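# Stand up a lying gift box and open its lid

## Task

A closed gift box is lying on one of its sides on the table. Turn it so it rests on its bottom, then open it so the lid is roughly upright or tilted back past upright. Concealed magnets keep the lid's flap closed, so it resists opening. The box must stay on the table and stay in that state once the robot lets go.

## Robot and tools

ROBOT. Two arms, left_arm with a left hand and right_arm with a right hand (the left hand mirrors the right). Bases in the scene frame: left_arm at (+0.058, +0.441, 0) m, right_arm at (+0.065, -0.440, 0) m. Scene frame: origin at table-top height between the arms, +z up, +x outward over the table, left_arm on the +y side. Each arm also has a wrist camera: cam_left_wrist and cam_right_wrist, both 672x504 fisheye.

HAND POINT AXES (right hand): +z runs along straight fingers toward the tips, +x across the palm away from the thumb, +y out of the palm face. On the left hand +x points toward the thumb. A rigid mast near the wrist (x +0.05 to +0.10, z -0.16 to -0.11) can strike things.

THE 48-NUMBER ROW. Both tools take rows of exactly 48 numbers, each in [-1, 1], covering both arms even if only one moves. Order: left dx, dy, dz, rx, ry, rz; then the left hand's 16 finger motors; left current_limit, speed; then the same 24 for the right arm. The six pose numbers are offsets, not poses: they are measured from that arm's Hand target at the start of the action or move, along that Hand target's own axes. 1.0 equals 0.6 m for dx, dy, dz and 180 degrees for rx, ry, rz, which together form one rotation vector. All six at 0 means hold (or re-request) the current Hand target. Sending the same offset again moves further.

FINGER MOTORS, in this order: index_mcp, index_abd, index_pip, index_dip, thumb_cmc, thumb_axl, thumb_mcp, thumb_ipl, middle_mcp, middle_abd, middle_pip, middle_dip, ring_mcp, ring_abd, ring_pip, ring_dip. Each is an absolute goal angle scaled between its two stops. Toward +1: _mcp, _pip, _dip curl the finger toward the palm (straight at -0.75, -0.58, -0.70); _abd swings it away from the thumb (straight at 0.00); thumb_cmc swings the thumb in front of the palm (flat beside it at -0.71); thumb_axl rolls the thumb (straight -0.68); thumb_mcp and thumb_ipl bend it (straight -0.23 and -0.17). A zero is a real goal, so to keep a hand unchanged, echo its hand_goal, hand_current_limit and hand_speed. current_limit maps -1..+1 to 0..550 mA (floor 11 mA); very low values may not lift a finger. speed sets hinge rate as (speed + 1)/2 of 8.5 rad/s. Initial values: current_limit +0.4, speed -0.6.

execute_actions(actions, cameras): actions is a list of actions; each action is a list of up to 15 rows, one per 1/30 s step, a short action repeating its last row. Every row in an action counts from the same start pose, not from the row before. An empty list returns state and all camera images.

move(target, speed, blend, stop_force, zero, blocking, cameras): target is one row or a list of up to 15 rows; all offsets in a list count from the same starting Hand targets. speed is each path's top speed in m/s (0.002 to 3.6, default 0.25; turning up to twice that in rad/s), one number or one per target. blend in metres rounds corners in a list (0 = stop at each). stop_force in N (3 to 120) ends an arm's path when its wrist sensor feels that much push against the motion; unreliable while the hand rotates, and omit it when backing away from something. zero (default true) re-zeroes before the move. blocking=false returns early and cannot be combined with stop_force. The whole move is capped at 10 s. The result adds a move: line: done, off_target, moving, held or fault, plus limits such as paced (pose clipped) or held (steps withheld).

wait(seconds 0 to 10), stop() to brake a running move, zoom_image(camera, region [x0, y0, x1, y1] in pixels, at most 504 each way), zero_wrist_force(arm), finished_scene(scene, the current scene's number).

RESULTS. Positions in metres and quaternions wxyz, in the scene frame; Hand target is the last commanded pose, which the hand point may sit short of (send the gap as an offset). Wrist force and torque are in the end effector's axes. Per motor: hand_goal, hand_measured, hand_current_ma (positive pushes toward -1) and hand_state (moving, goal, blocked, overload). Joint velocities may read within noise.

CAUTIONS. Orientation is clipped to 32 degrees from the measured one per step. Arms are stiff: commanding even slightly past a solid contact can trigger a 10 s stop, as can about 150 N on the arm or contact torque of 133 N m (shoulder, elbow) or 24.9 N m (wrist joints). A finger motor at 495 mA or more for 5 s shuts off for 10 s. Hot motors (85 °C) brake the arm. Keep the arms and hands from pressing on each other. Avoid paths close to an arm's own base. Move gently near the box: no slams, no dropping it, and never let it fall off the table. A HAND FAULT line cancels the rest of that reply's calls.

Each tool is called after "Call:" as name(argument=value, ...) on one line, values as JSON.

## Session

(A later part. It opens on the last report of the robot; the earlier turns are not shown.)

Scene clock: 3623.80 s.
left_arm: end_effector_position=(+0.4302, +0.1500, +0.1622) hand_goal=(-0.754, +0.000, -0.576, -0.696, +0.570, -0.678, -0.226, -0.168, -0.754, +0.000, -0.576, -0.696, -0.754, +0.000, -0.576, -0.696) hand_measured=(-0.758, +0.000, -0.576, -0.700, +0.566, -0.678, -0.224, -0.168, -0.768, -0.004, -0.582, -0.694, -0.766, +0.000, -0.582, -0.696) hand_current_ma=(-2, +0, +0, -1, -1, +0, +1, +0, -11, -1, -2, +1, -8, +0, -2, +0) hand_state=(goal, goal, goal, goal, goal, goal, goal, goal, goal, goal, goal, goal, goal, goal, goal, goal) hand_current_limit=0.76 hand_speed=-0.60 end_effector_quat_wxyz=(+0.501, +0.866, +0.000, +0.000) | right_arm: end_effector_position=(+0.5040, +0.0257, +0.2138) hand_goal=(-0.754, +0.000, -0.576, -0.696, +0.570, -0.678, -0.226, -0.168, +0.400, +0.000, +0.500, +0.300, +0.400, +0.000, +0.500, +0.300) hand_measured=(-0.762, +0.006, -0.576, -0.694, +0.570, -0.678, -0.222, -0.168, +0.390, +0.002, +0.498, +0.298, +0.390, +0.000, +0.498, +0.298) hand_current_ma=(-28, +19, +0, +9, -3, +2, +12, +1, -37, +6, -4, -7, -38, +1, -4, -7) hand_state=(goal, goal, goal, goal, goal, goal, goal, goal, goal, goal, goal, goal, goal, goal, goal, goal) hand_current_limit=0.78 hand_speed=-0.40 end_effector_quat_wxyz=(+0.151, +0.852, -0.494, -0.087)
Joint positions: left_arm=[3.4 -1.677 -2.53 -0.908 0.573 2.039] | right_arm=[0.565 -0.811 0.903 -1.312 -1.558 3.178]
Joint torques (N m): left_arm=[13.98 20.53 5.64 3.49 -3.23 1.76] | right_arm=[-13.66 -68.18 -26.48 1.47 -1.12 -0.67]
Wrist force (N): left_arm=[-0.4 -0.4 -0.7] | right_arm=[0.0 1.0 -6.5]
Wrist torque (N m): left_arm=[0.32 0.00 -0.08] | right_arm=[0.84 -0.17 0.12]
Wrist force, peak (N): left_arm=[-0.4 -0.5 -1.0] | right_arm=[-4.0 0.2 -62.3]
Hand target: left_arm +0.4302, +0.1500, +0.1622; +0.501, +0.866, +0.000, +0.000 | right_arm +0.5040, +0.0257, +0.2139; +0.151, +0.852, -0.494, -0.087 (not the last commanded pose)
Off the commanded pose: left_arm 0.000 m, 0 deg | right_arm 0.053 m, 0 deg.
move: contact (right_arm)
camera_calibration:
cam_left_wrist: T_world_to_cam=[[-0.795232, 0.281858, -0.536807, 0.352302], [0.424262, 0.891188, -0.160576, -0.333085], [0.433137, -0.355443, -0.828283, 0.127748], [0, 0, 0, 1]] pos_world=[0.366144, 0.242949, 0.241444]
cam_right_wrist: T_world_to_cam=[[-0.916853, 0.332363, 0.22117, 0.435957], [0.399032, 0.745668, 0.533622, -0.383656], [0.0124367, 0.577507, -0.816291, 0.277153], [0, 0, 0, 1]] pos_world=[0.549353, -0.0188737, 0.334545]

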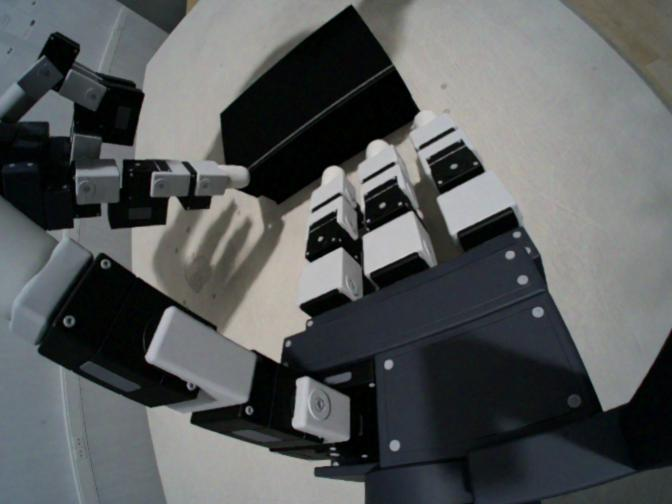

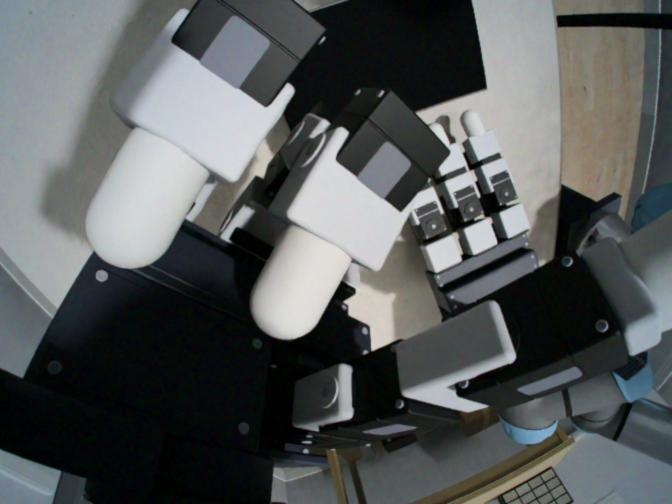

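Call:
move(target=[[0,0,0,0,0,0,-0.754,0,-0.576,-0.696,0.571,-0.678,-0.226,-0.168,-0.754,0,-0.576,-0.696,-0.754,0,-0.576,-0.696,0.76,-0.6,0,0.0057,-0.0157,0,0,0,-0.754,0,-0.576,-0.696,0.571,-0.678,-0.226,-0.168,0.4,0,0.5,0.3,0.4,0,0.5,0.3,0.78,-0.4],[0,0,0,0,0,0,-0.754,0,-0.576,-0.696,0.571,-0.678,-0.226,-0.168,-0.754,0,-0.576,-0.696,-0.754,0,-0.576,-0.696,0.76,-0.6,-0.0363,-0.014,-0.0228,0,0,0,-0.754,0,-0.576,-0.696,0.571,-0.678,-0.226,-0.168,0.4,0,0.5,0.3,0.4,0,0.5,0.3,0.78,-0.4]], speed=0.06)

Call:
move(target=[[0,0,0,0,0,0,-0.754,0,-0.576,-0.696,0.571,-0.678,-0.226,-0.168,-0.754,0,-0.576,-0.696,-0.754,0,-0.576,-0.696,0.76,-0.6,0,-0.037,0.1018,0,0,0,-0.754,0,-0.576,-0.696,0.571,-0.678,-0.226,-0.168,0.4,0,0.5,0.3,0.4,0,0.5,0.3,0.78,-0.4]], speed=0.04, stop_force=6, cameras=["all"])

Call:
zoom_image(camera="cam_left_wrist", region=[180, 0, 480, 220])

Scene clock: 3642.33 s.
left_arm: end_effector_position=(+0.4302, +0.1500, +0.1622) hand_goal=(-0.754, +0.000, -0.576, -0.696, +0.570, -0.678, -0.226, -0.168, -0.754, +0.000, -0.576, -0.696, -0.754, +0.000, -0.576, -0.696) hand_measured=(-0.758, +0.000, -0.576, -0.700, +0.566, -0.678, -0.224, -0.168, -0.768, -0.004, -0.582, -0.694, -0.766, +0.000, -0.582, -0.696) hand_current_ma=(-2, +0, +0, -1, -1, +0, +1, +0, -11, -1, -2, +1, -8, +0, -2, +0) hand_state=(goal, goal, goal, goal, goal, goal, goal, goal, goal, goal, goal, goal, goal, goal, goal, goal) hand_current_limit=0.76 hand_speed=-0.60 end_effector_quat_wxyz=(+0.501, +0.866, +0.000, +0.000) | right_arm: end_effector_position=(+0.5041, +0.0508, +0.2238) hand_goal=(-0.754, +0.000, -0.576, -0.696, +0.570, -0.678, -0.226, -0.168, +0.400, +0.000, +0.500, +0.300, +0.400, +0.000, +0.500, +0.300) hand_measured=(-0.762, +0.004, -0.578, -0.694, +0.570, -0.678, -0.222, -0.168, +0.390, +0.002, +0.498, +0.298, +0.390, +0.000, +0.498, +0.298) hand_current_ma=(-26, +8, -4, +3, -3, +2, +12, +1, -37, +6, -4, -7, -38, +1, -4, -7) hand_state=(goal, goal, goal, goal, goal, goal, goal, goal, goal, goal, goal, goal, goal, goal, goal, goal) hand_current_limit=0.78 hand_speed=-0.40 end_effector_quat_wxyz=(+0.151, +0.852, -0.494, -0.087)
Joint positions: left_arm=[3.4 -1.677 -2.53 -0.908 0.573 2.039] | right_arm=[0.592 -0.759 0.785 -1.247 -1.549 3.203]
Joint torques (N m): left_arm=[14 20.43 5.91 3.59 -3.18 1.78] | right_arm=[11.97 -43.52 -29.4 0.86 2.45 1.64]
Wrist force (N): left_arm=[-0.4 -0.4 -0.6] | right_arm=[-0.2 1.5 -1.6]
Wrist torque (N m): left_arm=[0.32 0.00 -0.09] | right_arm=[0.49 0.00 -0.05]
Wrist force, peak (N): left_arm=[-0.5 -0.5 -0.9] | right_arm=[-0.2 1.2 -6.9]
Hand target: left_arm +0.4302, +0.1500, +0.1622; +0.501, +0.866, +0.000, +0.000 | right_arm +0.5041, +0.0508, +0.2238; +0.151, +0.852, -0.494, -0.087
Off the commanded pose: left_arm 0.000 m, 0 deg | right_arm 0.000 m, 0 deg.
move: done

Scene clock: 3645.13 s.
left_arm: end_effector_position=(+0.4302, +0.1500, +0.1622) hand_goal=(-0.754, +0.000, -0.576, -0.696, +0.570, -0.678, -0.226, -0.168, -0.754, +0.000, -0.576, -0.696, -0.754, +0.000, -0.576, -0.696) hand_measured=(-0.758, +0.000, -0.576, -0.700, +0.566, -0.678, -0.224, -0.168, -0.768, -0.004, -0.582, -0.694, -0.766, +0.000, -0.582, -0.696) hand_current_ma=(-2, +0, +0, -1, -1, +0, +1, +0, -11, -1, -2, +1, -8, +0, -2, +0) hand_state=(goal, goal, goal, goal, goal, goal, goal, goal, goal, goal, goal, goal, goal, goal, goal, goal) hand_current_limit=0.76 hand_speed=-0.60 end_effector_quat_wxyz=(+0.501, +0.866, +0.000, +0.000) | right_arm: end_effector_position=(+0.5040, +0.0508, +0.1588) hand_goal=(-0.754, +0.000, -0.576, -0.696, +0.570, -0.678, -0.226, -0.168, +0.400, +0.000, +0.500, +0.300, +0.400, +0.000, +0.500, +0.300) hand_measured=(-0.762, +0.004, -0.578, -0.694, +0.570, -0.678, -0.222, -0.168, +0.390, +0.002, +0.498, +0.298, +0.390, +0.000, +0.498, +0.298) hand_current_ma=(-25, +8, -4, +3, -3, +2, +12, +1, -37, +6, -4, -7, -38, +1, -4, -7) hand_state=(goal, goal, goal, goal, goal, goal, goal, goal, goal, goal, goal, goal, goal, goal, goal, goal) hand_current_limit=0.78 hand_speed=-0.40 end_effector_quat_wxyz=(+0.151, +0.852, -0.494, -0.087)
Joint positions: left_arm=[3.4 -1.677 -2.53 -0.908 0.573 2.039] | right_arm=[0.592 -0.738 0.915 -1.398 -1.549 3.203]
Joint torques (N m): left_arm=[14.02 20.28 6.22 3.64 -3.14 1.73] | right_arm=[0.32 -44.58 -16.08 -3.78 1.37 1.57]
Wrist force (N): left_arm=[-0.6 -0.4 -0.8] | right_arm=[-0.1 1.4 -1.5]
Wrist torque (N m): left_arm=[0.33 0.03 -0.10] | right_arm=[0.46 0.01 -0.04]
Wrist force, peak (N): left_arm=[-0.5 -0.6 -1.0] | right_arm=[0.0 1.8 -1.8]
Hand target: left_arm +0.4302, +0.1500, +0.1622; +0.501, +0.866, +0.000, +0.000 | right_arm +0.5040, +0.0508, +0.1588; +0.151, +0.852, -0.494, -0.087
Off the commanded pose: left_arm 0.000 m, 0 deg | right_arm 0.000 m, 0 deg.
move: done
camera_calibration:
cam_left_wrist: T_world_to_cam=[[-0.795232, 0.281858, -0.536807, 0.352302], [0.424262, 0.891188, -0.160576, -0.333085], [0.433137, -0.355443, -0.828283, 0.127748], [0, 0, 0, 1]] pos_world=[0.366144, 0.242949, 0.241444]
cam_right_wrist: T_world_to_cam=[[-0.91689, 0.332242, 0.221198, 0.439723], [0.39895, 0.745721, 0.533609, -0.372882], [0.0123349, 0.577508, -0.816292, 0.217738], [0, 0, 0, 1]] pos_world=[0.549253, 0.00622623, 0.279445]

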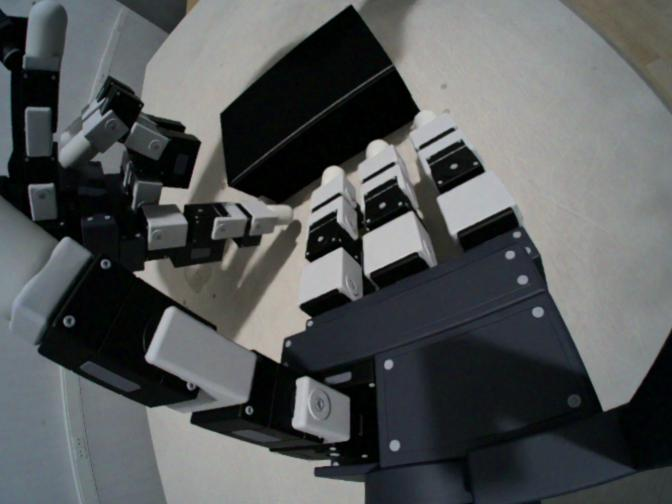

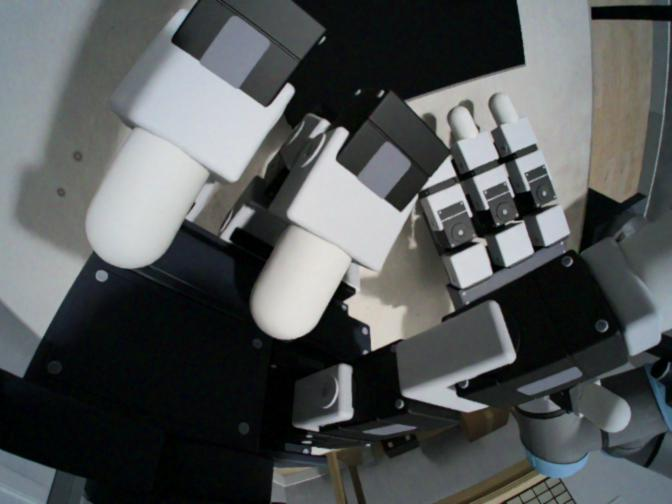

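Scaled by 1.680 from the camera's 672x504 image, which has a finer 960x720 frame.

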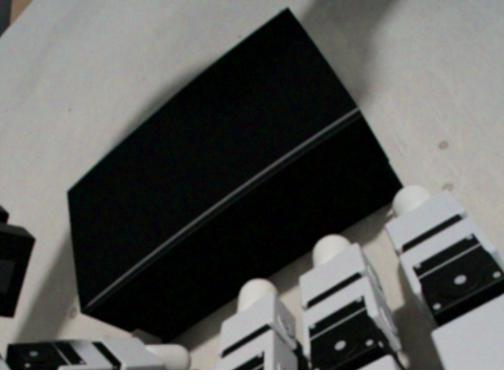

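Call:
move(target=[[0,0,0,0,0,0,-0.754,0,-0.576,-0.696,0.571,-0.678,-0.226,-0.168,-0.754,0,-0.576,-0.696,-0.754,0,-0.576,-0.696,0.76,-0.6,0.0277,0.0205,0.0182,0,0,0,-0.754,0,-0.576,-0.696,0.571,-0.678,-0.226,-0.168,0.4,0,0.5,0.3,0.4,0,0.5,0.3,0.78,-0.4]], speed=0.03, cameras=["all"])

Call:
zoom_image(camera="cam_left_wrist", region=[180, 40, 380, 240])

Scene clock: 3657.93 s.
left_arm: end_effector_position=(+0.4302, +0.1500, +0.1622) hand_goal=(-0.754, +0.000, -0.576, -0.696, +0.570, -0.678, -0.226, -0.168, -0.754, +0.000, -0.576, -0.696, -0.754, +0.000, -0.576, -0.696) hand_measured=(-0.758, +0.000, -0.576, -0.700, +0.566, -0.678, -0.224, -0.168, -0.768, -0.004, -0.582, -0.694, -0.766, +0.000, -0.582, -0.696) hand_current_ma=(-2, +0, +0, -1, -1, +0, +1, +0, -11, -1, -2, +1, -8, +0, -2, +0) hand_state=(goal, goal, goal, goal, goal, goal, goal, goal, goal, goal, goal, goal, goal, goal, goal, goal) hand_current_limit=0.76 hand_speed=-0.60 end_effector_quat_wxyz=(+0.501, +0.866, +0.000, +0.000) | right_arm: end_effector_position=(+0.4990, +0.0288, +0.1528) hand_goal=(-0.754, +0.000, -0.576, -0.696, +0.570, -0.678, -0.226, -0.168, +0.400, +0.000, +0.500, +0.300, +0.400, +0.000, +0.500, +0.300) hand_measured=(-0.762, +0.000, -0.578, -0.694, +0.570, -0.678, -0.222, -0.168, +0.390, +0.002, +0.498, +0.298, +0.390, +0.000, +0.498, +0.298) hand_current_ma=(-25, -1, -4, +3, -3, +2, +12, +1, -37, +6, -4, -7, -38, +1, -4, -7) hand_state=(goal, goal, goal, goal, goal, goal, goal, goal, goal, goal, goal, goal, goal, goal, goal, goal) hand_current_limit=0.78 hand_speed=-0.40 end_effector_quat_wxyz=(+0.151, +0.852, -0.494, -0.087)
Joint positions: left_arm=[3.4 -1.677 -2.53 -0.908 0.573 2.039] | right_arm=[0.572 -0.787 1.019 -1.452 -1.555 3.184]
Joint torques (N m): left_arm=[14.25 20.17 6.56 3.62 -3.19 1.58] | right_arm=[-13.42 -71.85 -15.44 -3.48 -2.22 -0.71]
Wrist force (N): left_arm=[-0.2 -0.5 -0.6] | right_arm=[0.0 1.1 -1.5]
Wrist torque (N m): left_arm=[0.31 -0.02 -0.07] | right_arm=[0.48 -0.09 0.10]
Wrist force, peak (N): left_arm=[-0.4 -0.5 -1.0] | right_arm=[0.0 1.6 -1.8]
Hand target: left_arm +0.4302, +0.1500, +0.1622; +0.501, +0.866, +0.000, +0.000 | right_arm +0.4990, +0.0287, +0.1528; +0.151, +0.852, -0.494, -0.087
Off the commanded pose: left_arm 0.000 m, 0 deg | right_arm 0.000 m, 0 deg.
move: done
camera_calibration:
cam_left_wrist: T_world_to_cam=[[-0.795232, 0.281858, -0.536807, 0.352302], [0.424262, 0.891188, -0.160576, -0.333085], [0.433137, -0.355443, -0.828283, 0.127748], [0, 0, 0, 1]] pos_world=[0.366144, 0.242949, 0.241444]
cam_right_wrist: T_world_to_cam=[[-0.916853, 0.332311, 0.221246, 0.443835], [0.399034, 0.745691, 0.533589, -0.35136], [0.0123368, 0.577507, -0.816292, 0.225605], [0, 0, 0, 1]] pos_world=[0.544353, -0.0157737, 0.273445]

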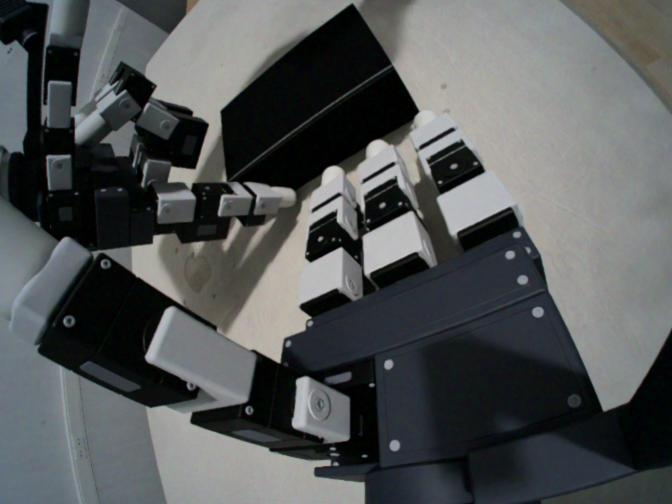

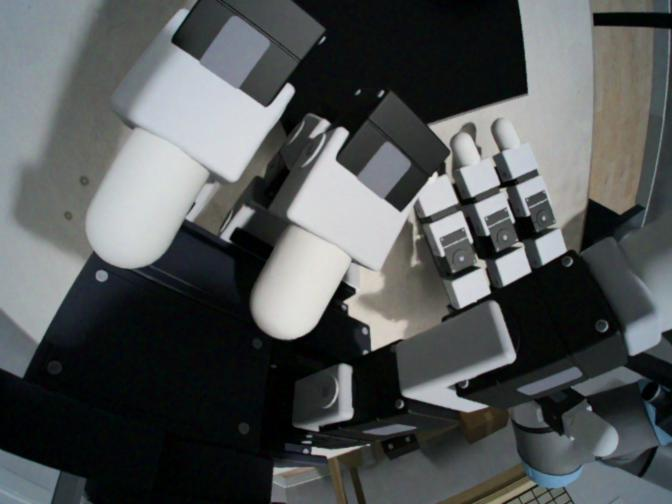

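Scaled by 2.520 from the camera's 672x504 image, which has a finer 960x720 frame.

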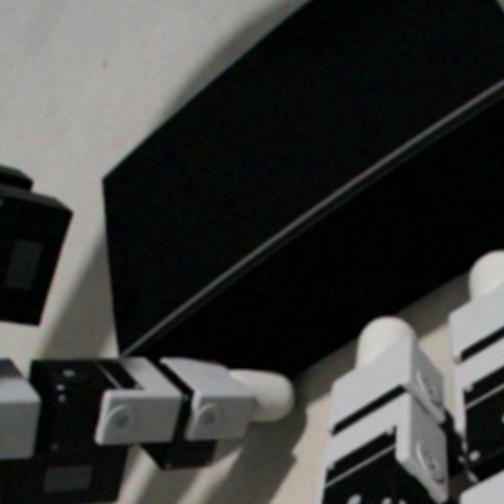

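Call:
move(target=[[0,0,0,0,0,0,-0.754,0,-0.576,-0.696,0.571,-0.678,-0.226,-0.168,-0.754,0,-0.576,-0.696,-0.754,0,-0.576,-0.696,0.76,-0.6,0.0145,0.0078,0.0029,0,0,0,-0.754,0,-0.576,-0.696,0.571,-0.678,-0.226,-0.168,0.4,0,0.5,0.3,0.4,0,0.5,0.3,0.78,-0.4]], speed=0.03)

Call:
move(target=[[0,0,0,0,0,0,-0.754,0,-0.576,-0.696,0.571,-0.678,-0.226,-0.168,-0.754,0,-0.576,-0.696,-0.754,0,-0.576,-0.696,0.76,-0.6,0,-0.0114,0.0313,0,0,0,-0.754,0,-0.576,-0.696,0.571,-0.678,-0.226,-0.168,0.4,0,0.5,0.3,0.4,0,0.5,0.3,0.9,-0.4]], speed=0.02, stop_force=8, cameras=["all"])

Call:
zoom_image(camera="cam_left_wrist", region=[180, 40, 380, 240])

Scene clock: 3666.33 s.
left_arm: end_effector_position=(+0.4302, +0.1500, +0.1622) hand_goal=(-0.754, +0.000, -0.576, -0.696, +0.570, -0.678, -0.226, -0.168, -0.754, +0.000, -0.576, -0.696, -0.754, +0.000, -0.576, -0.696) hand_measured=(-0.758, +0.000, -0.576, -0.700, +0.566, -0.678, -0.224, -0.168, -0.768, -0.004, -0.582, -0.694, -0.766, +0.000, -0.582, -0.696) hand_current_ma=(-2, +0, +0, -1, -1, +0, +1, +0, -11, -1, -2, +1, -8, +0, -2, +0) hand_state=(goal, goal, goal, goal, goal, goal, goal, goal, goal, goal, goal, goal, goal, goal, goal, goal) hand_current_limit=0.76 hand_speed=-0.60 end_effector_quat_wxyz=(+0.501, +0.866, +0.000, +0.000) | right_arm: end_effector_position=(+0.4990, +0.0188, +0.1528) hand_goal=(-0.754, +0.000, -0.576, -0.696, +0.570, -0.678, -0.226, -0.168, +0.400, +0.000, +0.500, +0.300, +0.400, +0.000, +0.500, +0.300) hand_measured=(-0.762, -0.002, -0.578, -0.694, +0.570, -0.678, -0.222, -0.168, +0.390, +0.002, +0.498, +0.298, +0.390, +0.000, +0.498, +0.298) hand_current_ma=(-25, -2, -4, +3, -3, +2, +12, +1, -37, +6, -4, -7, -38, +1, -4, -7) hand_state=(goal, goal, goal, goal, goal, goal, goal, goal, goal, goal, goal, goal, goal, goal, goal, goal) hand_current_limit=0.78 hand_speed=-0.40 end_effector_quat_wxyz=(+0.151, +0.852, -0.494, -0.087)
Joint positions: left_arm=[3.4 -1.677 -2.53 -0.908 0.573 2.039] | right_arm=[0.561 -0.805 1.051 -1.466 -1.559 3.174]
Joint torques (N m): left_arm=[13.51 19.56 6.33 3.65 -3.26 1.6] | right_arm=[-12.19 -71.87 -15.53 -3.63 -2.28 -0.8]
Wrist force (N): left_arm=[-0.4 -0.4 -0.7] | right_arm=[-0.2 1.0 -1.5]
Wrist torque (N m): left_arm=[0.33 0.01 -0.09] | right_arm=[0.46 -0.05 0.08]
Wrist force, peak (N): left_arm=[-0.4 -0.5 -1.0] | right_arm=[-0.1 1.2 -1.8]
Hand target: left_arm +0.4302, +0.1500, +0.1622; +0.501, +0.866, +0.000, +0.000 | right_arm +0.4990, +0.0187, +0.1528; +0.151, +0.852, -0.494, -0.087
Off the commanded pose: left_arm 0.000 m, 0 deg | right_arm 0.000 m, 0 deg.
move: done

Scene clock: 3668.23 s.
left_arm: end_effector_position=(+0.4302, +0.1500, +0.1622) hand_goal=(-0.754, +0.000, -0.576, -0.696, +0.570, -0.678, -0.226, -0.168, -0.754, +0.000, -0.576, -0.696, -0.754, +0.000, -0.576, -0.696) hand_measured=(-0.758, +0.000, -0.576, -0.700, +0.566, -0.678, -0.224, -0.168, -0.768, -0.004, -0.582, -0.694, -0.766, +0.000, -0.582, -0.696) hand_current_ma=(-2, +0, +0, -1, -1, +0, +1, +0, -11, -1, -2, +1, -8, +0, -2, +0) hand_state=(goal, goal, goal, goal, goal, goal, goal, goal, goal, goal, goal, goal, goal, goal, goal, goal) hand_current_limit=0.76 hand_speed=-0.60 end_effector_quat_wxyz=(+0.501, +0.866, +0.000, +0.000) | right_arm: end_effector_position=(+0.4990, +0.0187, +0.1422) hand_goal=(-0.754, +0.000, -0.576, -0.696, +0.570, -0.678, -0.226, -0.168, +0.400, +0.000, +0.500, +0.300, +0.400, +0.000, +0.500, +0.300) hand_measured=(-0.756, -0.002, -0.580, -0.700, +0.570, -0.678, -0.222, -0.168, +0.390, +0.002, +0.498, +0.298, +0.390, +0.000, +0.498, +0.298) hand_current_ma=(-8, -5, -9, -10, -3, +2, +12, +1, -37, +6, -4, -7, -38, +1, -4, -7) hand_state=(goal, goal, goal, goal, goal, goal, goal, goal, goal, goal, goal, goal, goal, goal, goal, goal) hand_current_limit=0.90 hand_speed=-0.40 end_effector_quat_wxyz=(+0.151, +0.852, -0.494, -0.087)
Joint positions: left_arm=[3.4 -1.677 -2.53 -0.908 0.573 2.039] | right_arm=[0.561 -0.798 1.066 -1.489 -1.559 3.174]
Joint torques (N m): left_arm=[14.14 19.63 6.7 3.5 -3.17 1.49] | right_arm=[-5.88 -64.73 -24.64 1.61 -2.05 -0.69]
Wrist force (N): left_arm=[-0.5 -0.5 -0.9] | right_arm=[0.4 1.2 -9.7]
Wrist torque (N m): left_arm=[0.32 0.01 -0.09] | right_arm=[1.08 -0.27 0.10]
Wrist force, peak (N): left_arm=[-0.5 -0.5 -0.9] | right_arm=[0.3 1.7 -19.8]
Hand target: left_arm +0.4302, +0.1500, +0.1622; +0.501, +0.866, +0.000, +0.000 | right_arm +0.4990, +0.0187, +0.1422; +0.151, +0.852, -0.494, -0.087 (not the last commanded pose)
Off the commanded pose: left_arm 0.000 m, 0 deg | right_arm 0.009 m, 0 deg.
move: contact (right_arm)
camera_calibration:
cam_left_wrist: T_world_to_cam=[[-0.795232, 0.281858, -0.536807, 0.352302], [0.424262, 0.891188, -0.160576, -0.333085], [0.433137, -0.355443, -0.828283, 0.127748], [0, 0, 0, 1]] pos_world=[0.366144, 0.242949, 0.241444]
cam_right_wrist: T_world_to_cam=[[-0.916853, 0.332311, 0.221246, 0.449445], [0.399034, 0.745691, 0.533589, -0.338133], [0.0123368, 0.577507, -0.816292, 0.222786], [0, 0, 0, 1]] pos_world=[0.544253, -0.0258737, 0.262845]

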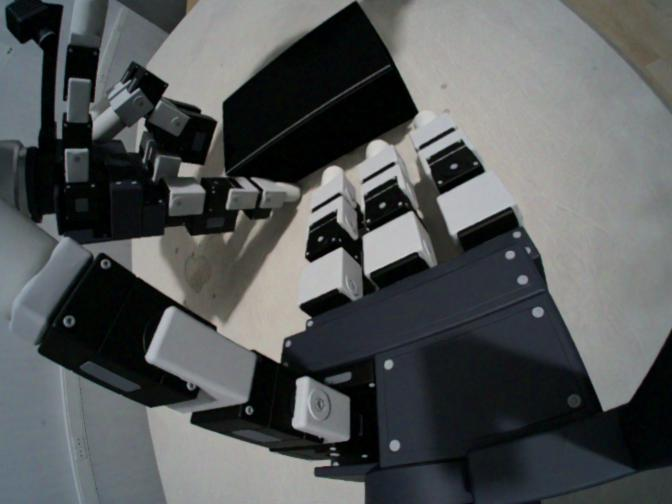

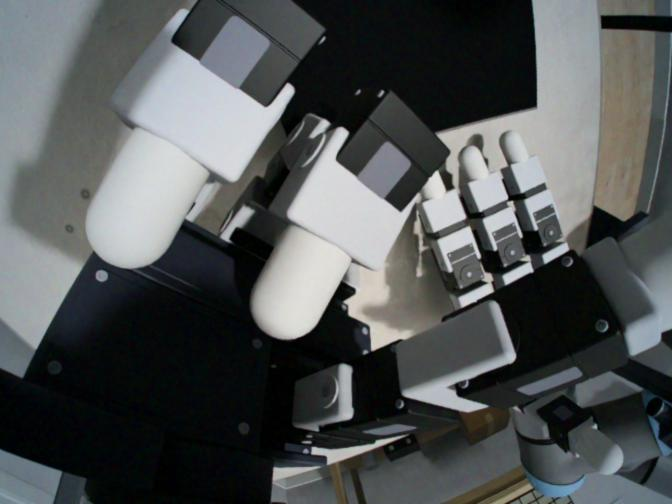

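Scaled by 2.520 from the camera's 672x504 image, which has a finer 960x720 frame.

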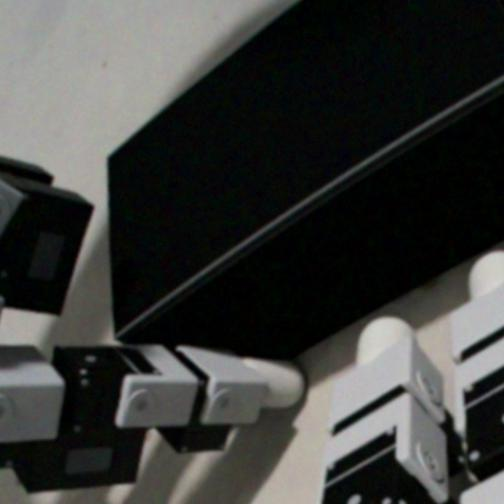

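Call:
move(target=[[0,-0.0318,0.0183,0,0,0,-0.754,0,-0.576,-0.696,0.571,-0.678,-0.226,-0.168,-0.754,0,-0.576,-0.696,-0.754,0,-0.576,-0.696,0.76,-0.6,0,-0.0114,0.0313,0,0,0,-0.754,0,-0.576,-0.696,0.571,-0.678,-0.226,-0.168,0.4,0,0.5,0.3,0.4,0,0.5,0.3,0.9,-0.4]], speed=0.015, stop_force=12)

Call:
move(target=[[0,0.0333,0.0577,0,0,0,-0.754,0,-0.576,-0.696,0.571,-0.678,-0.226,-0.168,-0.754,0,-0.576,-0.696,-0.754,0,-0.576,-0.696,0.76,-0.6,0,0,0,0,0,0,-0.754,0,-0.576,-0.696,0.571,-0.678,-0.226,-0.168,0.4,0,0.5,0.3,0.4,0,0.5,0.3,0.9,-0.4]], speed=0.02, stop_force=5, cameras=["all"])

Call:
zoom_image(camera="cam_left_wrist", region=[180, 0, 480, 220])

Scene clock: 3685.93 s.
left_arm: end_effector_position=(+0.4303, +0.1500, +0.1402) hand_goal=(-0.754, +0.000, -0.576, -0.696, +0.570, -0.678, -0.226, -0.168, -0.754, +0.000, -0.576, -0.696, -0.754, +0.000, -0.576, -0.696) hand_measured=(-0.758, +0.000, -0.576, -0.700, +0.566, -0.678, -0.224, -0.168, -0.768, -0.004, -0.582, -0.694, -0.766, +0.000, -0.582, -0.696) hand_current_ma=(-2, +0, +0, -1, -1, +0, +1, +0, -11, -1, -2, +1, -8, +0, -2, +0) hand_state=(goal, goal, goal, goal, goal, goal, goal, goal, goal, goal, goal, goal, goal, goal, goal, goal) hand_current_limit=0.76 hand_speed=-0.60 end_effector_quat_wxyz=(+0.501, +0.866, +0.000, +0.000) | right_arm: end_effector_position=(+0.4990, +0.0187, +0.1414) hand_goal=(-0.754, +0.000, -0.576, -0.696, +0.570, -0.678, -0.226, -0.168, +0.400, +0.000, +0.500, +0.300, +0.400, +0.000, +0.500, +0.300) hand_measured=(-0.752, -0.002, -0.580, -0.702, +0.570, -0.678, -0.222, -0.168, +0.390, +0.002, +0.498, +0.298, +0.390, +0.000, +0.498, +0.298) hand_current_ma=(+4, -5, -11, -21, -3, +2, +12, +1, -37, +6, -4, -7, -38, +1, -4, -7) hand_state=(goal, goal, goal, goal, goal, goal, goal, goal, goal, goal, goal, goal, goal, goal, goal, goal) hand_current_limit=0.90 hand_speed=-0.40 end_effector_quat_wxyz=(+0.151, +0.852, -0.494, -0.087)
Joint positions: left_arm=[3.4 -1.759 -2.546 -0.81 0.573 2.039] | right_arm=[0.561 -0.798 1.068 -1.491 -1.559 3.174]
Joint torques (N m): left_arm=[-8.18 10.51 3.85 3.68 -3.29 -1.69] | right_arm=[7.36 -55.74 -18.08 2.47 -2.2 -0.47]
Wrist force (N): left_arm=[-0.6 -0.5 -0.7] | right_arm=[0.0 1.9 -22.8]
Wrist torque (N m): left_arm=[0.31 0.02 -0.06] | right_arm=[2.11 -0.55 0.07]
Wrist force, peak (N): left_arm=[-0.5 -0.9 -0.7] | right_arm=[0.1 1.8 -30.0]
Hand target: left_arm +0.4302, +0.1500, +0.1402; +0.501, +0.866, +0.000, +0.000 | right_arm +0.4990, +0.0187, +0.1414; +0.151, +0.852, -0.494, -0.087 (not the last commanded pose)
Off the commanded pose: left_arm 0.000 m, 0 deg | right_arm 0.019 m, 0 deg.
move: contact (right_arm)

Scene clock: 3689.20 s.
left_arm: end_effector_position=(+0.4302, +0.1100, +0.1402) hand_goal=(-0.754, +0.000, -0.576, -0.696, +0.570, -0.678, -0.226, -0.168, -0.754, +0.000, -0.576, -0.696, -0.754, +0.000, -0.576, -0.696) hand_measured=(-0.758, +0.000, -0.576, -0.700, +0.566, -0.678, -0.224, -0.168, -0.768, -0.004, -0.582, -0.694, -0.766, +0.002, -0.582, -0.696) hand_current_ma=(-2, +0, +0, -1, -1, +0, +1, +0, -11, -1, -2, +1, -8, +1, -2, +0) hand_state=(goal, goal, goal, goal, goal, goal, goal, goal, goal, goal, goal, goal, goal, goal, goal, goal) hand_current_limit=0.76 hand_speed=-0.60 end_effector_quat_wxyz=(+0.501, +0.866, +0.000, +0.000) | right_arm: end_effector_position=(+0.4990, +0.0187, +0.1414) hand_goal=(-0.754, +0.000, -0.576, -0.696, +0.570, -0.678, -0.226, -0.168, +0.400, +0.000, +0.500, +0.300, +0.400, +0.000, +0.500, +0.300) hand_measured=(-0.752, -0.002, -0.580, -0.702, +0.570, -0.678, -0.222, -0.168, +0.390, +0.002, +0.498, +0.298, +0.390, +0.000, +0.498, +0.298) hand_current_ma=(+4, -5, -11, -21, -3, +2, +12, +1, -37, +6, -4, -7, -38, +1, -4, -7) hand_state=(goal, goal, goal, goal, goal, goal, goal, goal, goal, goal, goal, goal, goal, goal, goal, goal) hand_current_limit=0.90 hand_speed=-0.40 end_effector_quat_wxyz=(+0.151, +0.852, -0.494, -0.087)
Joint positions: left_arm=[3.281 -1.831 -2.548 -0.553 0.536 1.824] | right_arm=[0.561 -0.798 1.068 -1.491 -1.559 3.174]
Joint torques (N m): left_arm=[-14.14 12.28 2.94 3.96 -3.49 -1.62] | right_arm=[4.61 -56.1 -18.3 1.85 -2.09 -0.67]
Wrist force (N): left_arm=[-0.9 -0.5 -1.3] | right_arm=[0.0 1.6 -22.7]
Wrist torque (N m): left_arm=[0.36 -0.04 -0.02] | right_arm=[2.07 -0.55 0.06]
Wrist force, peak (N): left_arm=[-0.9 -0.5 -1.3] | right_arm=[0.1 1.9 -23.1]
Hand target: left_arm +0.4302, +0.1100, +0.1402; +0.501, +0.866, +0.000, +0.000 | right_arm +0.4990, +0.0187, +0.1414; +0.151, +0.852, -0.494, -0.087
Off the commanded pose: left_arm 0.000 m, 0 deg | right_arm 0.000 m, 0 deg.
move: done
camera_calibration:
cam_left_wrist: T_world_to_cam=[[-0.795232, 0.281858, -0.536807, 0.351766], [0.424262, 0.891188, -0.160576, -0.30097], [0.433137, -0.355443, -0.828283, 0.0953083], [0, 0, 0, 1]] pos_world=[0.366144, 0.202949, 0.219444]
cam_right_wrist: T_world_to_cam=[[-0.916971, 0.332212, 0.220908, 0.449772], [0.398751, 0.745509, 0.534054, -0.337678], [0.0127306, 0.577799, -0.81608, 0.22187], [0, 0, 0, 1]] pos_world=[0.544253, -0.0258738, 0.262044]

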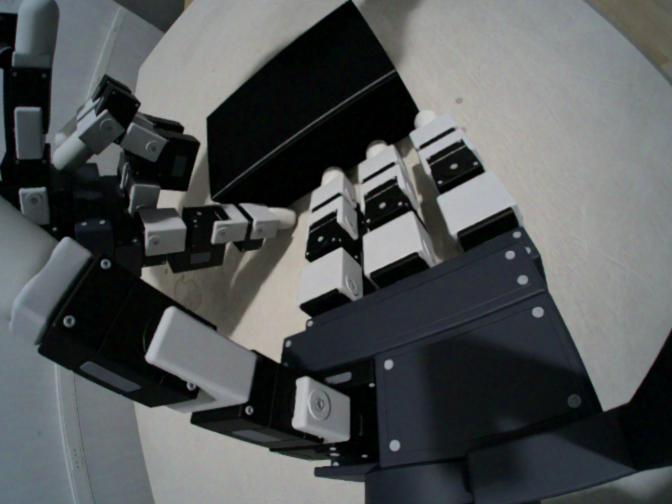

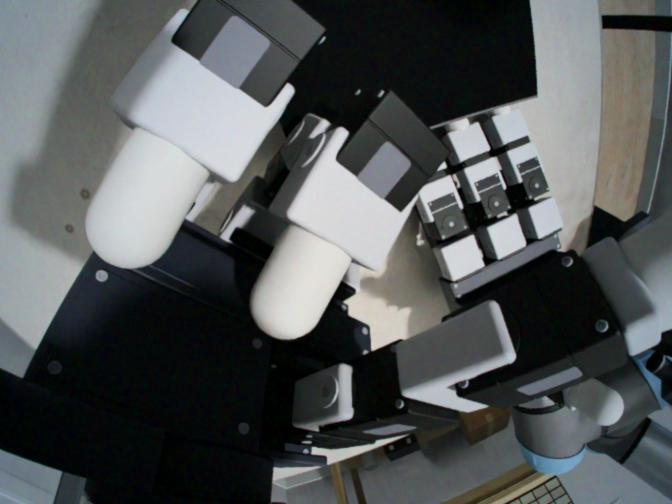

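Scaled by 1.680 from the camera's 672x504 image, which has a finer 960x720 frame.

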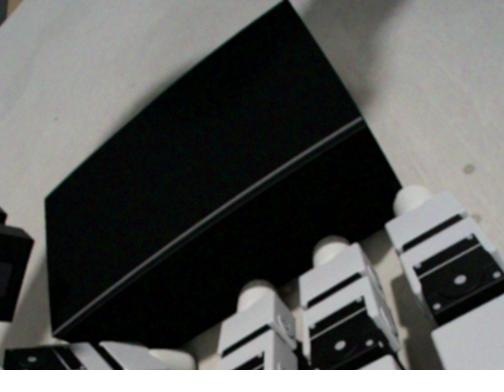

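Call:
move(target=[[0,0.0167,0.0289,0,0,0,-0.754,0,-0.576,-0.696,0.571,-0.678,-0.226,-0.168,-0.754,0,-0.576,-0.696,-0.754,0,-0.576,-0.696,0.76,-0.6,0,0,0,0,0,0,-0.754,0,-0.576,-0.696,0.571,-0.678,-0.226,-0.168,0.4,0,0.5,0.3,0.4,0,0.5,0.3,0.9,-0.4]], speed=0.02, stop_force=5, cameras=["all"])

Call:
zoom_image(camera="cam_left_wrist", region=[180, 0, 480, 220])

Scene clock: 3697.30 s.
left_arm: end_effector_position=(+0.4302, +0.0900, +0.1402) hand_goal=(-0.754, +0.000, -0.576, -0.696, +0.570, -0.678, -0.226, -0.168, -0.754, +0.000, -0.576, -0.696, -0.754, +0.000, -0.576, -0.696) hand_measured=(-0.760, +0.000, -0.576, -0.698, +0.566, -0.678, -0.224, -0.168, -0.768, -0.004, -0.582, -0.694, -0.766, +0.002, -0.582, -0.696) hand_current_ma=(-2, +0, +0, -1, -1, +0, +1, +0, -11, -1, -2, +0, -8, +1, -2, +0) hand_state=(goal, goal, goal, goal, goal, goal, goal, goal, goal, goal, goal, goal, goal, goal, goal, goal) hand_current_limit=0.76 hand_speed=-0.60 end_effector_quat_wxyz=(+0.501, +0.866, +0.000, +0.000) | right_arm: end_effector_position=(+0.4990, +0.0187, +0.1414) hand_goal=(-0.754, +0.000, -0.576, -0.696, +0.570, -0.678, -0.226, -0.168, +0.400, +0.000, +0.500, +0.300, +0.400, +0.000, +0.500, +0.300) hand_measured=(-0.752, -0.002, -0.580, -0.702, +0.570, -0.678, -0.222, -0.168, +0.390, +0.002, +0.498, +0.298, +0.390, +0.000, +0.498, +0.298) hand_current_ma=(+4, -5, -11, -21, -3, +2, +12, +1, -37, +6, -4, -7, -38, +1, -4, -7) hand_state=(goal, goal, goal, goal, goal, goal, goal, goal, goal, goal, goal, goal, goal, goal, goal, goal) hand_current_limit=0.90 hand_speed=-0.40 end_effector_quat_wxyz=(+0.151, +0.852, -0.494, -0.087)
Joint positions: left_arm=[3.222 -1.875 -2.54 -0.417 0.527 1.71] | right_arm=[0.561 -0.798 1.068 -1.491 -1.559 3.174]
Joint torques (N m): left_arm=[-14.27 14 13.28 3.97 -3.42 -1.57] | right_arm=[-0.23 -55.79 -18.33 0.57 -2.06 -0.65]
Wrist force (N): left_arm=[-0.5 -0.4 -1.5] | right_arm=[0.0 1.8 -22.8]
Wrist torque (N m): left_arm=[0.36 -0.04 -0.02] | right_arm=[2.11 -0.55 0.07]
Wrist force, peak (N): left_arm=[-0.7 -0.3 -1.7] | right_arm=[0.1 1.7 -23.1]
Hand target: left_arm +0.4302, +0.0900, +0.1402; +0.501, +0.866, +0.000, +0.000 | right_arm +0.4990, +0.0187, +0.1414; +0.151, +0.852, -0.494, -0.087
Off the commanded pose: left_arm 0.000 m, 0 deg | right_arm 0.000 m, 0 deg.
move: done
camera_calibration:
cam_left_wrist: T_world_to_cam=[[-0.795232, 0.281858, -0.536807, 0.357457], [0.424262, 0.891188, -0.160576, -0.28313], [0.433137, -0.355443, -0.828283, 0.0882823], [0, 0, 0, 1]] pos_world=[0.366144, 0.182949, 0.219544]
cam_right_wrist: T_world_to_cam=[[-0.916971, 0.332212, 0.220908, 0.449772], [0.398751, 0.745509, 0.534054, -0.337678], [0.0127306, 0.577799, -0.81608, 0.22187], [0, 0, 0, 1]] pos_world=[0.544253, -0.0258738, 0.262044]

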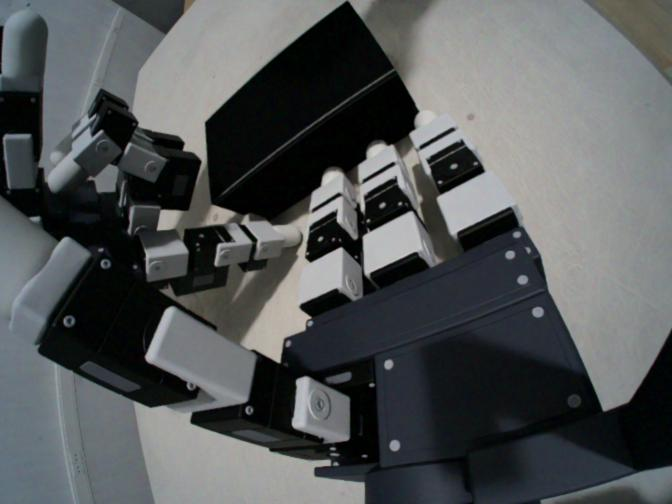

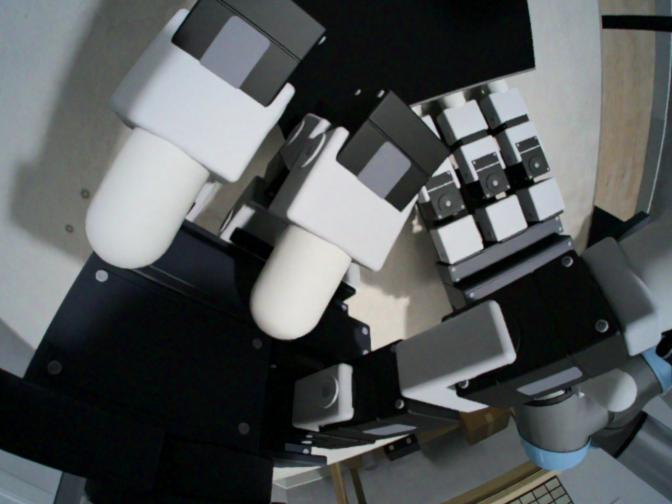

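Scaled by 1.680 from the camera's 672x504 image, which has a finer 960x720 frame.

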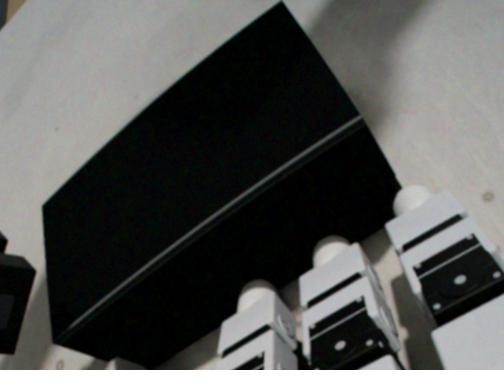

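Call:
zoom_image(camera="cam_left_wrist", region=[370, 50, 440, 120])

Call:
zoom_image(camera="cam_left_wrist", region=[200, 160, 300, 240])

Scaled by 7.200 from the camera's 672x504 image, which has a finer 960x720 frame.

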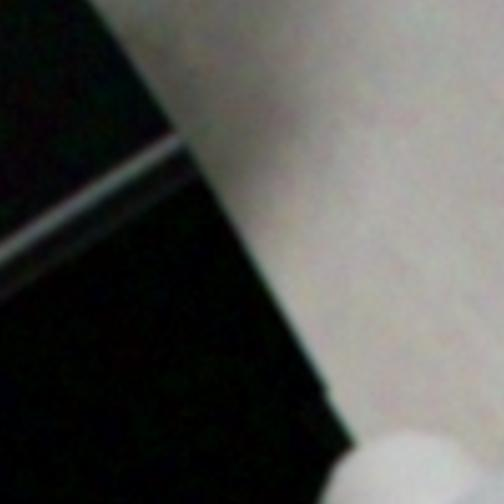

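Scaled by 5.040 from the camera's 672x504 image, which has a finer 960x720 frame.

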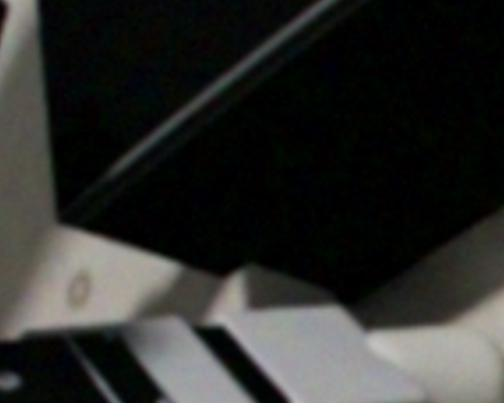

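Call:
move(target=[[0,-0.025,-0.0433,0,0,0,-1,0,-0.576,-0.696,0.571,-0.678,-0.226,-0.168,-1,0,-0.576,-0.696,-1,0,-0.576,-0.696,0.76,-0.6,0,0.0684,-0.188,0,0,0,-0.754,0,-0.576,-0.696,0.571,-0.678,-0.226,-0.168,0.4,0,0.5,0.3,0.4,0,0.5,0.3,0.9,-0.4],[0.1033,-0.0102,-0.0675,-0.0832,-0.0149,-0.036,-1,0,-0.576,-0.696,0.571,-0.678,-0.226,-0.168,-1,0,-0.576,-0.696,-1,0,-0.576,-0.696,0.76,-0.6,0.317,0.2625,-0.188,-0.075,-0.228,0.249,-0.754,0,-0.576,-0.696,0.571,-0.678,-0.226,-0.168,-0.754,0,-0.576,-0.696,-0.754,0,-0.576,-0.696,0.78,-0.6],[0.1033,-0.0102,-0.0675,-0.0832,-0.0149,-0.036,-1,0,-0.576,-0.696,0.571,-0.678,-0.226,-0.168,-1,0,-0.576,-0.696,-1,0,-0.576,-0.696,0.76,-0.6,0.283,0.198,0.064,-0.1505,-0.4563,0.498,-0.754,0,-0.576,-0.696,0.571,-0.678,-0.226,-0.168,-0.754,0,-0.576,-0.696,-0.754,0,-0.576,-0.696,0.78,-0.6]], speed=0.2, cameras=["all"])

Call:
zoom_image(camera="cam_left_wrist", region=[180, 0, 480, 220])

Scene clock: 3776.50 s.
left_arm: end_effector_position=(+0.4922, +0.1281, +0.1551) hand_goal=(-1.000, +0.000, -0.576, -0.696, +0.570, -0.678, -0.226, -0.168, -1.000, +0.000, -0.576, -0.696, -1.000, +0.000, -0.576, -0.696) hand_measured=(-1.000, +0.002, -0.576, -0.694, +0.568, -0.678, -0.224, -0.168, -1.000, +0.002, -0.576, -0.694, -1.000, +0.002, -0.576, -0.694) hand_current_ma=(+0, +0, +0, +1, -1, +0, +1, +0, +0, +1, +0, +1, +0, +1, +0, +1) hand_state=(goal, goal, goal, goal, goal, goal, goal, goal, goal, goal, goal, goal, goal, goal, goal, goal) hand_current_limit=0.76 hand_speed=-0.60 end_effector_quat_wxyz=(+0.608, +0.792, +0.037, -0.048) | right_arm: end_effector_position=(+0.4753, -0.1907, +0.1461) hand_goal=(-0.754, +0.000, -0.576, -0.696, +0.570, -0.678, -0.226, -0.168, -0.754, +0.000, -0.576, -0.696, -0.754, +0.000, -0.576, -0.696) hand_measured=(-0.760, -0.002, -0.580, -0.698, +0.570, -0.678, -0.222, -0.168, -0.760, +0.002, -0.576, -0.694, -0.760, +0.000, -0.576, -0.694) hand_current_ma=(-23, -5, -11, -9, -2, +2, +12, +1, -18, +6, +1, +7, -18, +1, +1, +7) hand_state=(goal, goal, goal, goal, goal, goal, goal, goal, goal, goal, goal, goal, goal, goal, goal, goal) hand_current_limit=0.78 hand_speed=-0.60 end_effector_quat_wxyz=(-0.002, -0.002, +0.844, +0.537)
Joint positions: left_arm=[3.313 -1.96 -2.358 -1.022 0.322 2.098] | right_arm=[-0.33 -1.318 2.418 -2.049 -0.548 4.015]
Joint torques (N m): left_arm=[-5.82 18.21 17.02 -0.59 -3.12 1.98] | right_arm=[-13.38 -8.74 -5.29 -3.78 3.7 1.49]
Wrist force (N): left_arm=[-0.3 -0.8 -0.6] | right_arm=[1.2 2.0 -0.9]
Wrist torque (N m): left_arm=[0.32 -0.02 -0.05] | right_arm=[0.51 -0.19 0.10]
Wrist force, peak (N): left_arm=[-7.1 12.4 -9.9] | right_arm=[0.1 1.5 -23.2]
Hand target: left_arm +0.4922, +0.1281, +0.1551; +0.608, +0.792, +0.037, -0.048 | right_arm +0.4753, -0.1906, +0.1461; -0.002, -0.002, +0.844, +0.537
Off the commanded pose: left_arm 0.000 m, 0 deg | right_arm 0.000 m, 0 deg.
move: done
camera_calibration:
cam_left_wrist: T_world_to_cam=[[-0.861296, 0.13354, -0.49024, 0.448271], [0.374307, 0.819231, -0.43446, -0.264719], [0.343602, -0.557699, -0.755585, 0.146063], [0, 0, 0, 1]] pos_world=[0.434993, 0.238463, 0.215114]
cam_right_wrist: T_world_to_cam=[[0.743222, 0.294309, 0.600836, -0.355308], [0.452744, -0.882436, -0.127789, -0.413988], [0.492589, 0.367001, -0.789092, 0.0748051], [0, 0, 0, 1]] pos_world=[0.414655, -0.288201, 0.219607]

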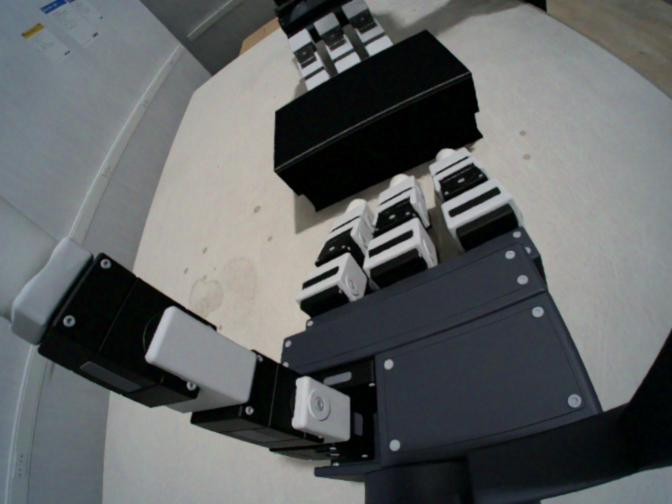

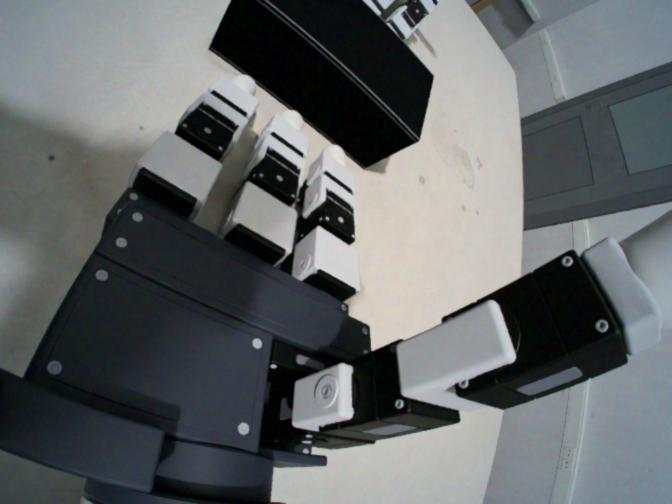

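Scaled by 1.680 from the camera's 672x504 image, which has a finer 960x720 frame.

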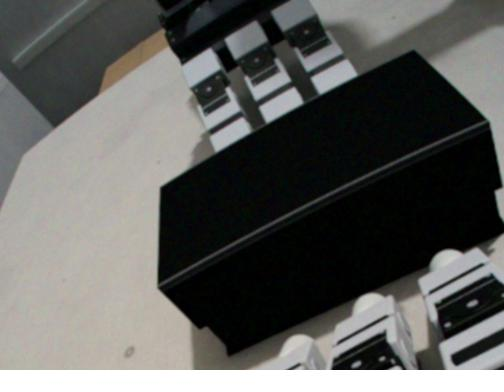

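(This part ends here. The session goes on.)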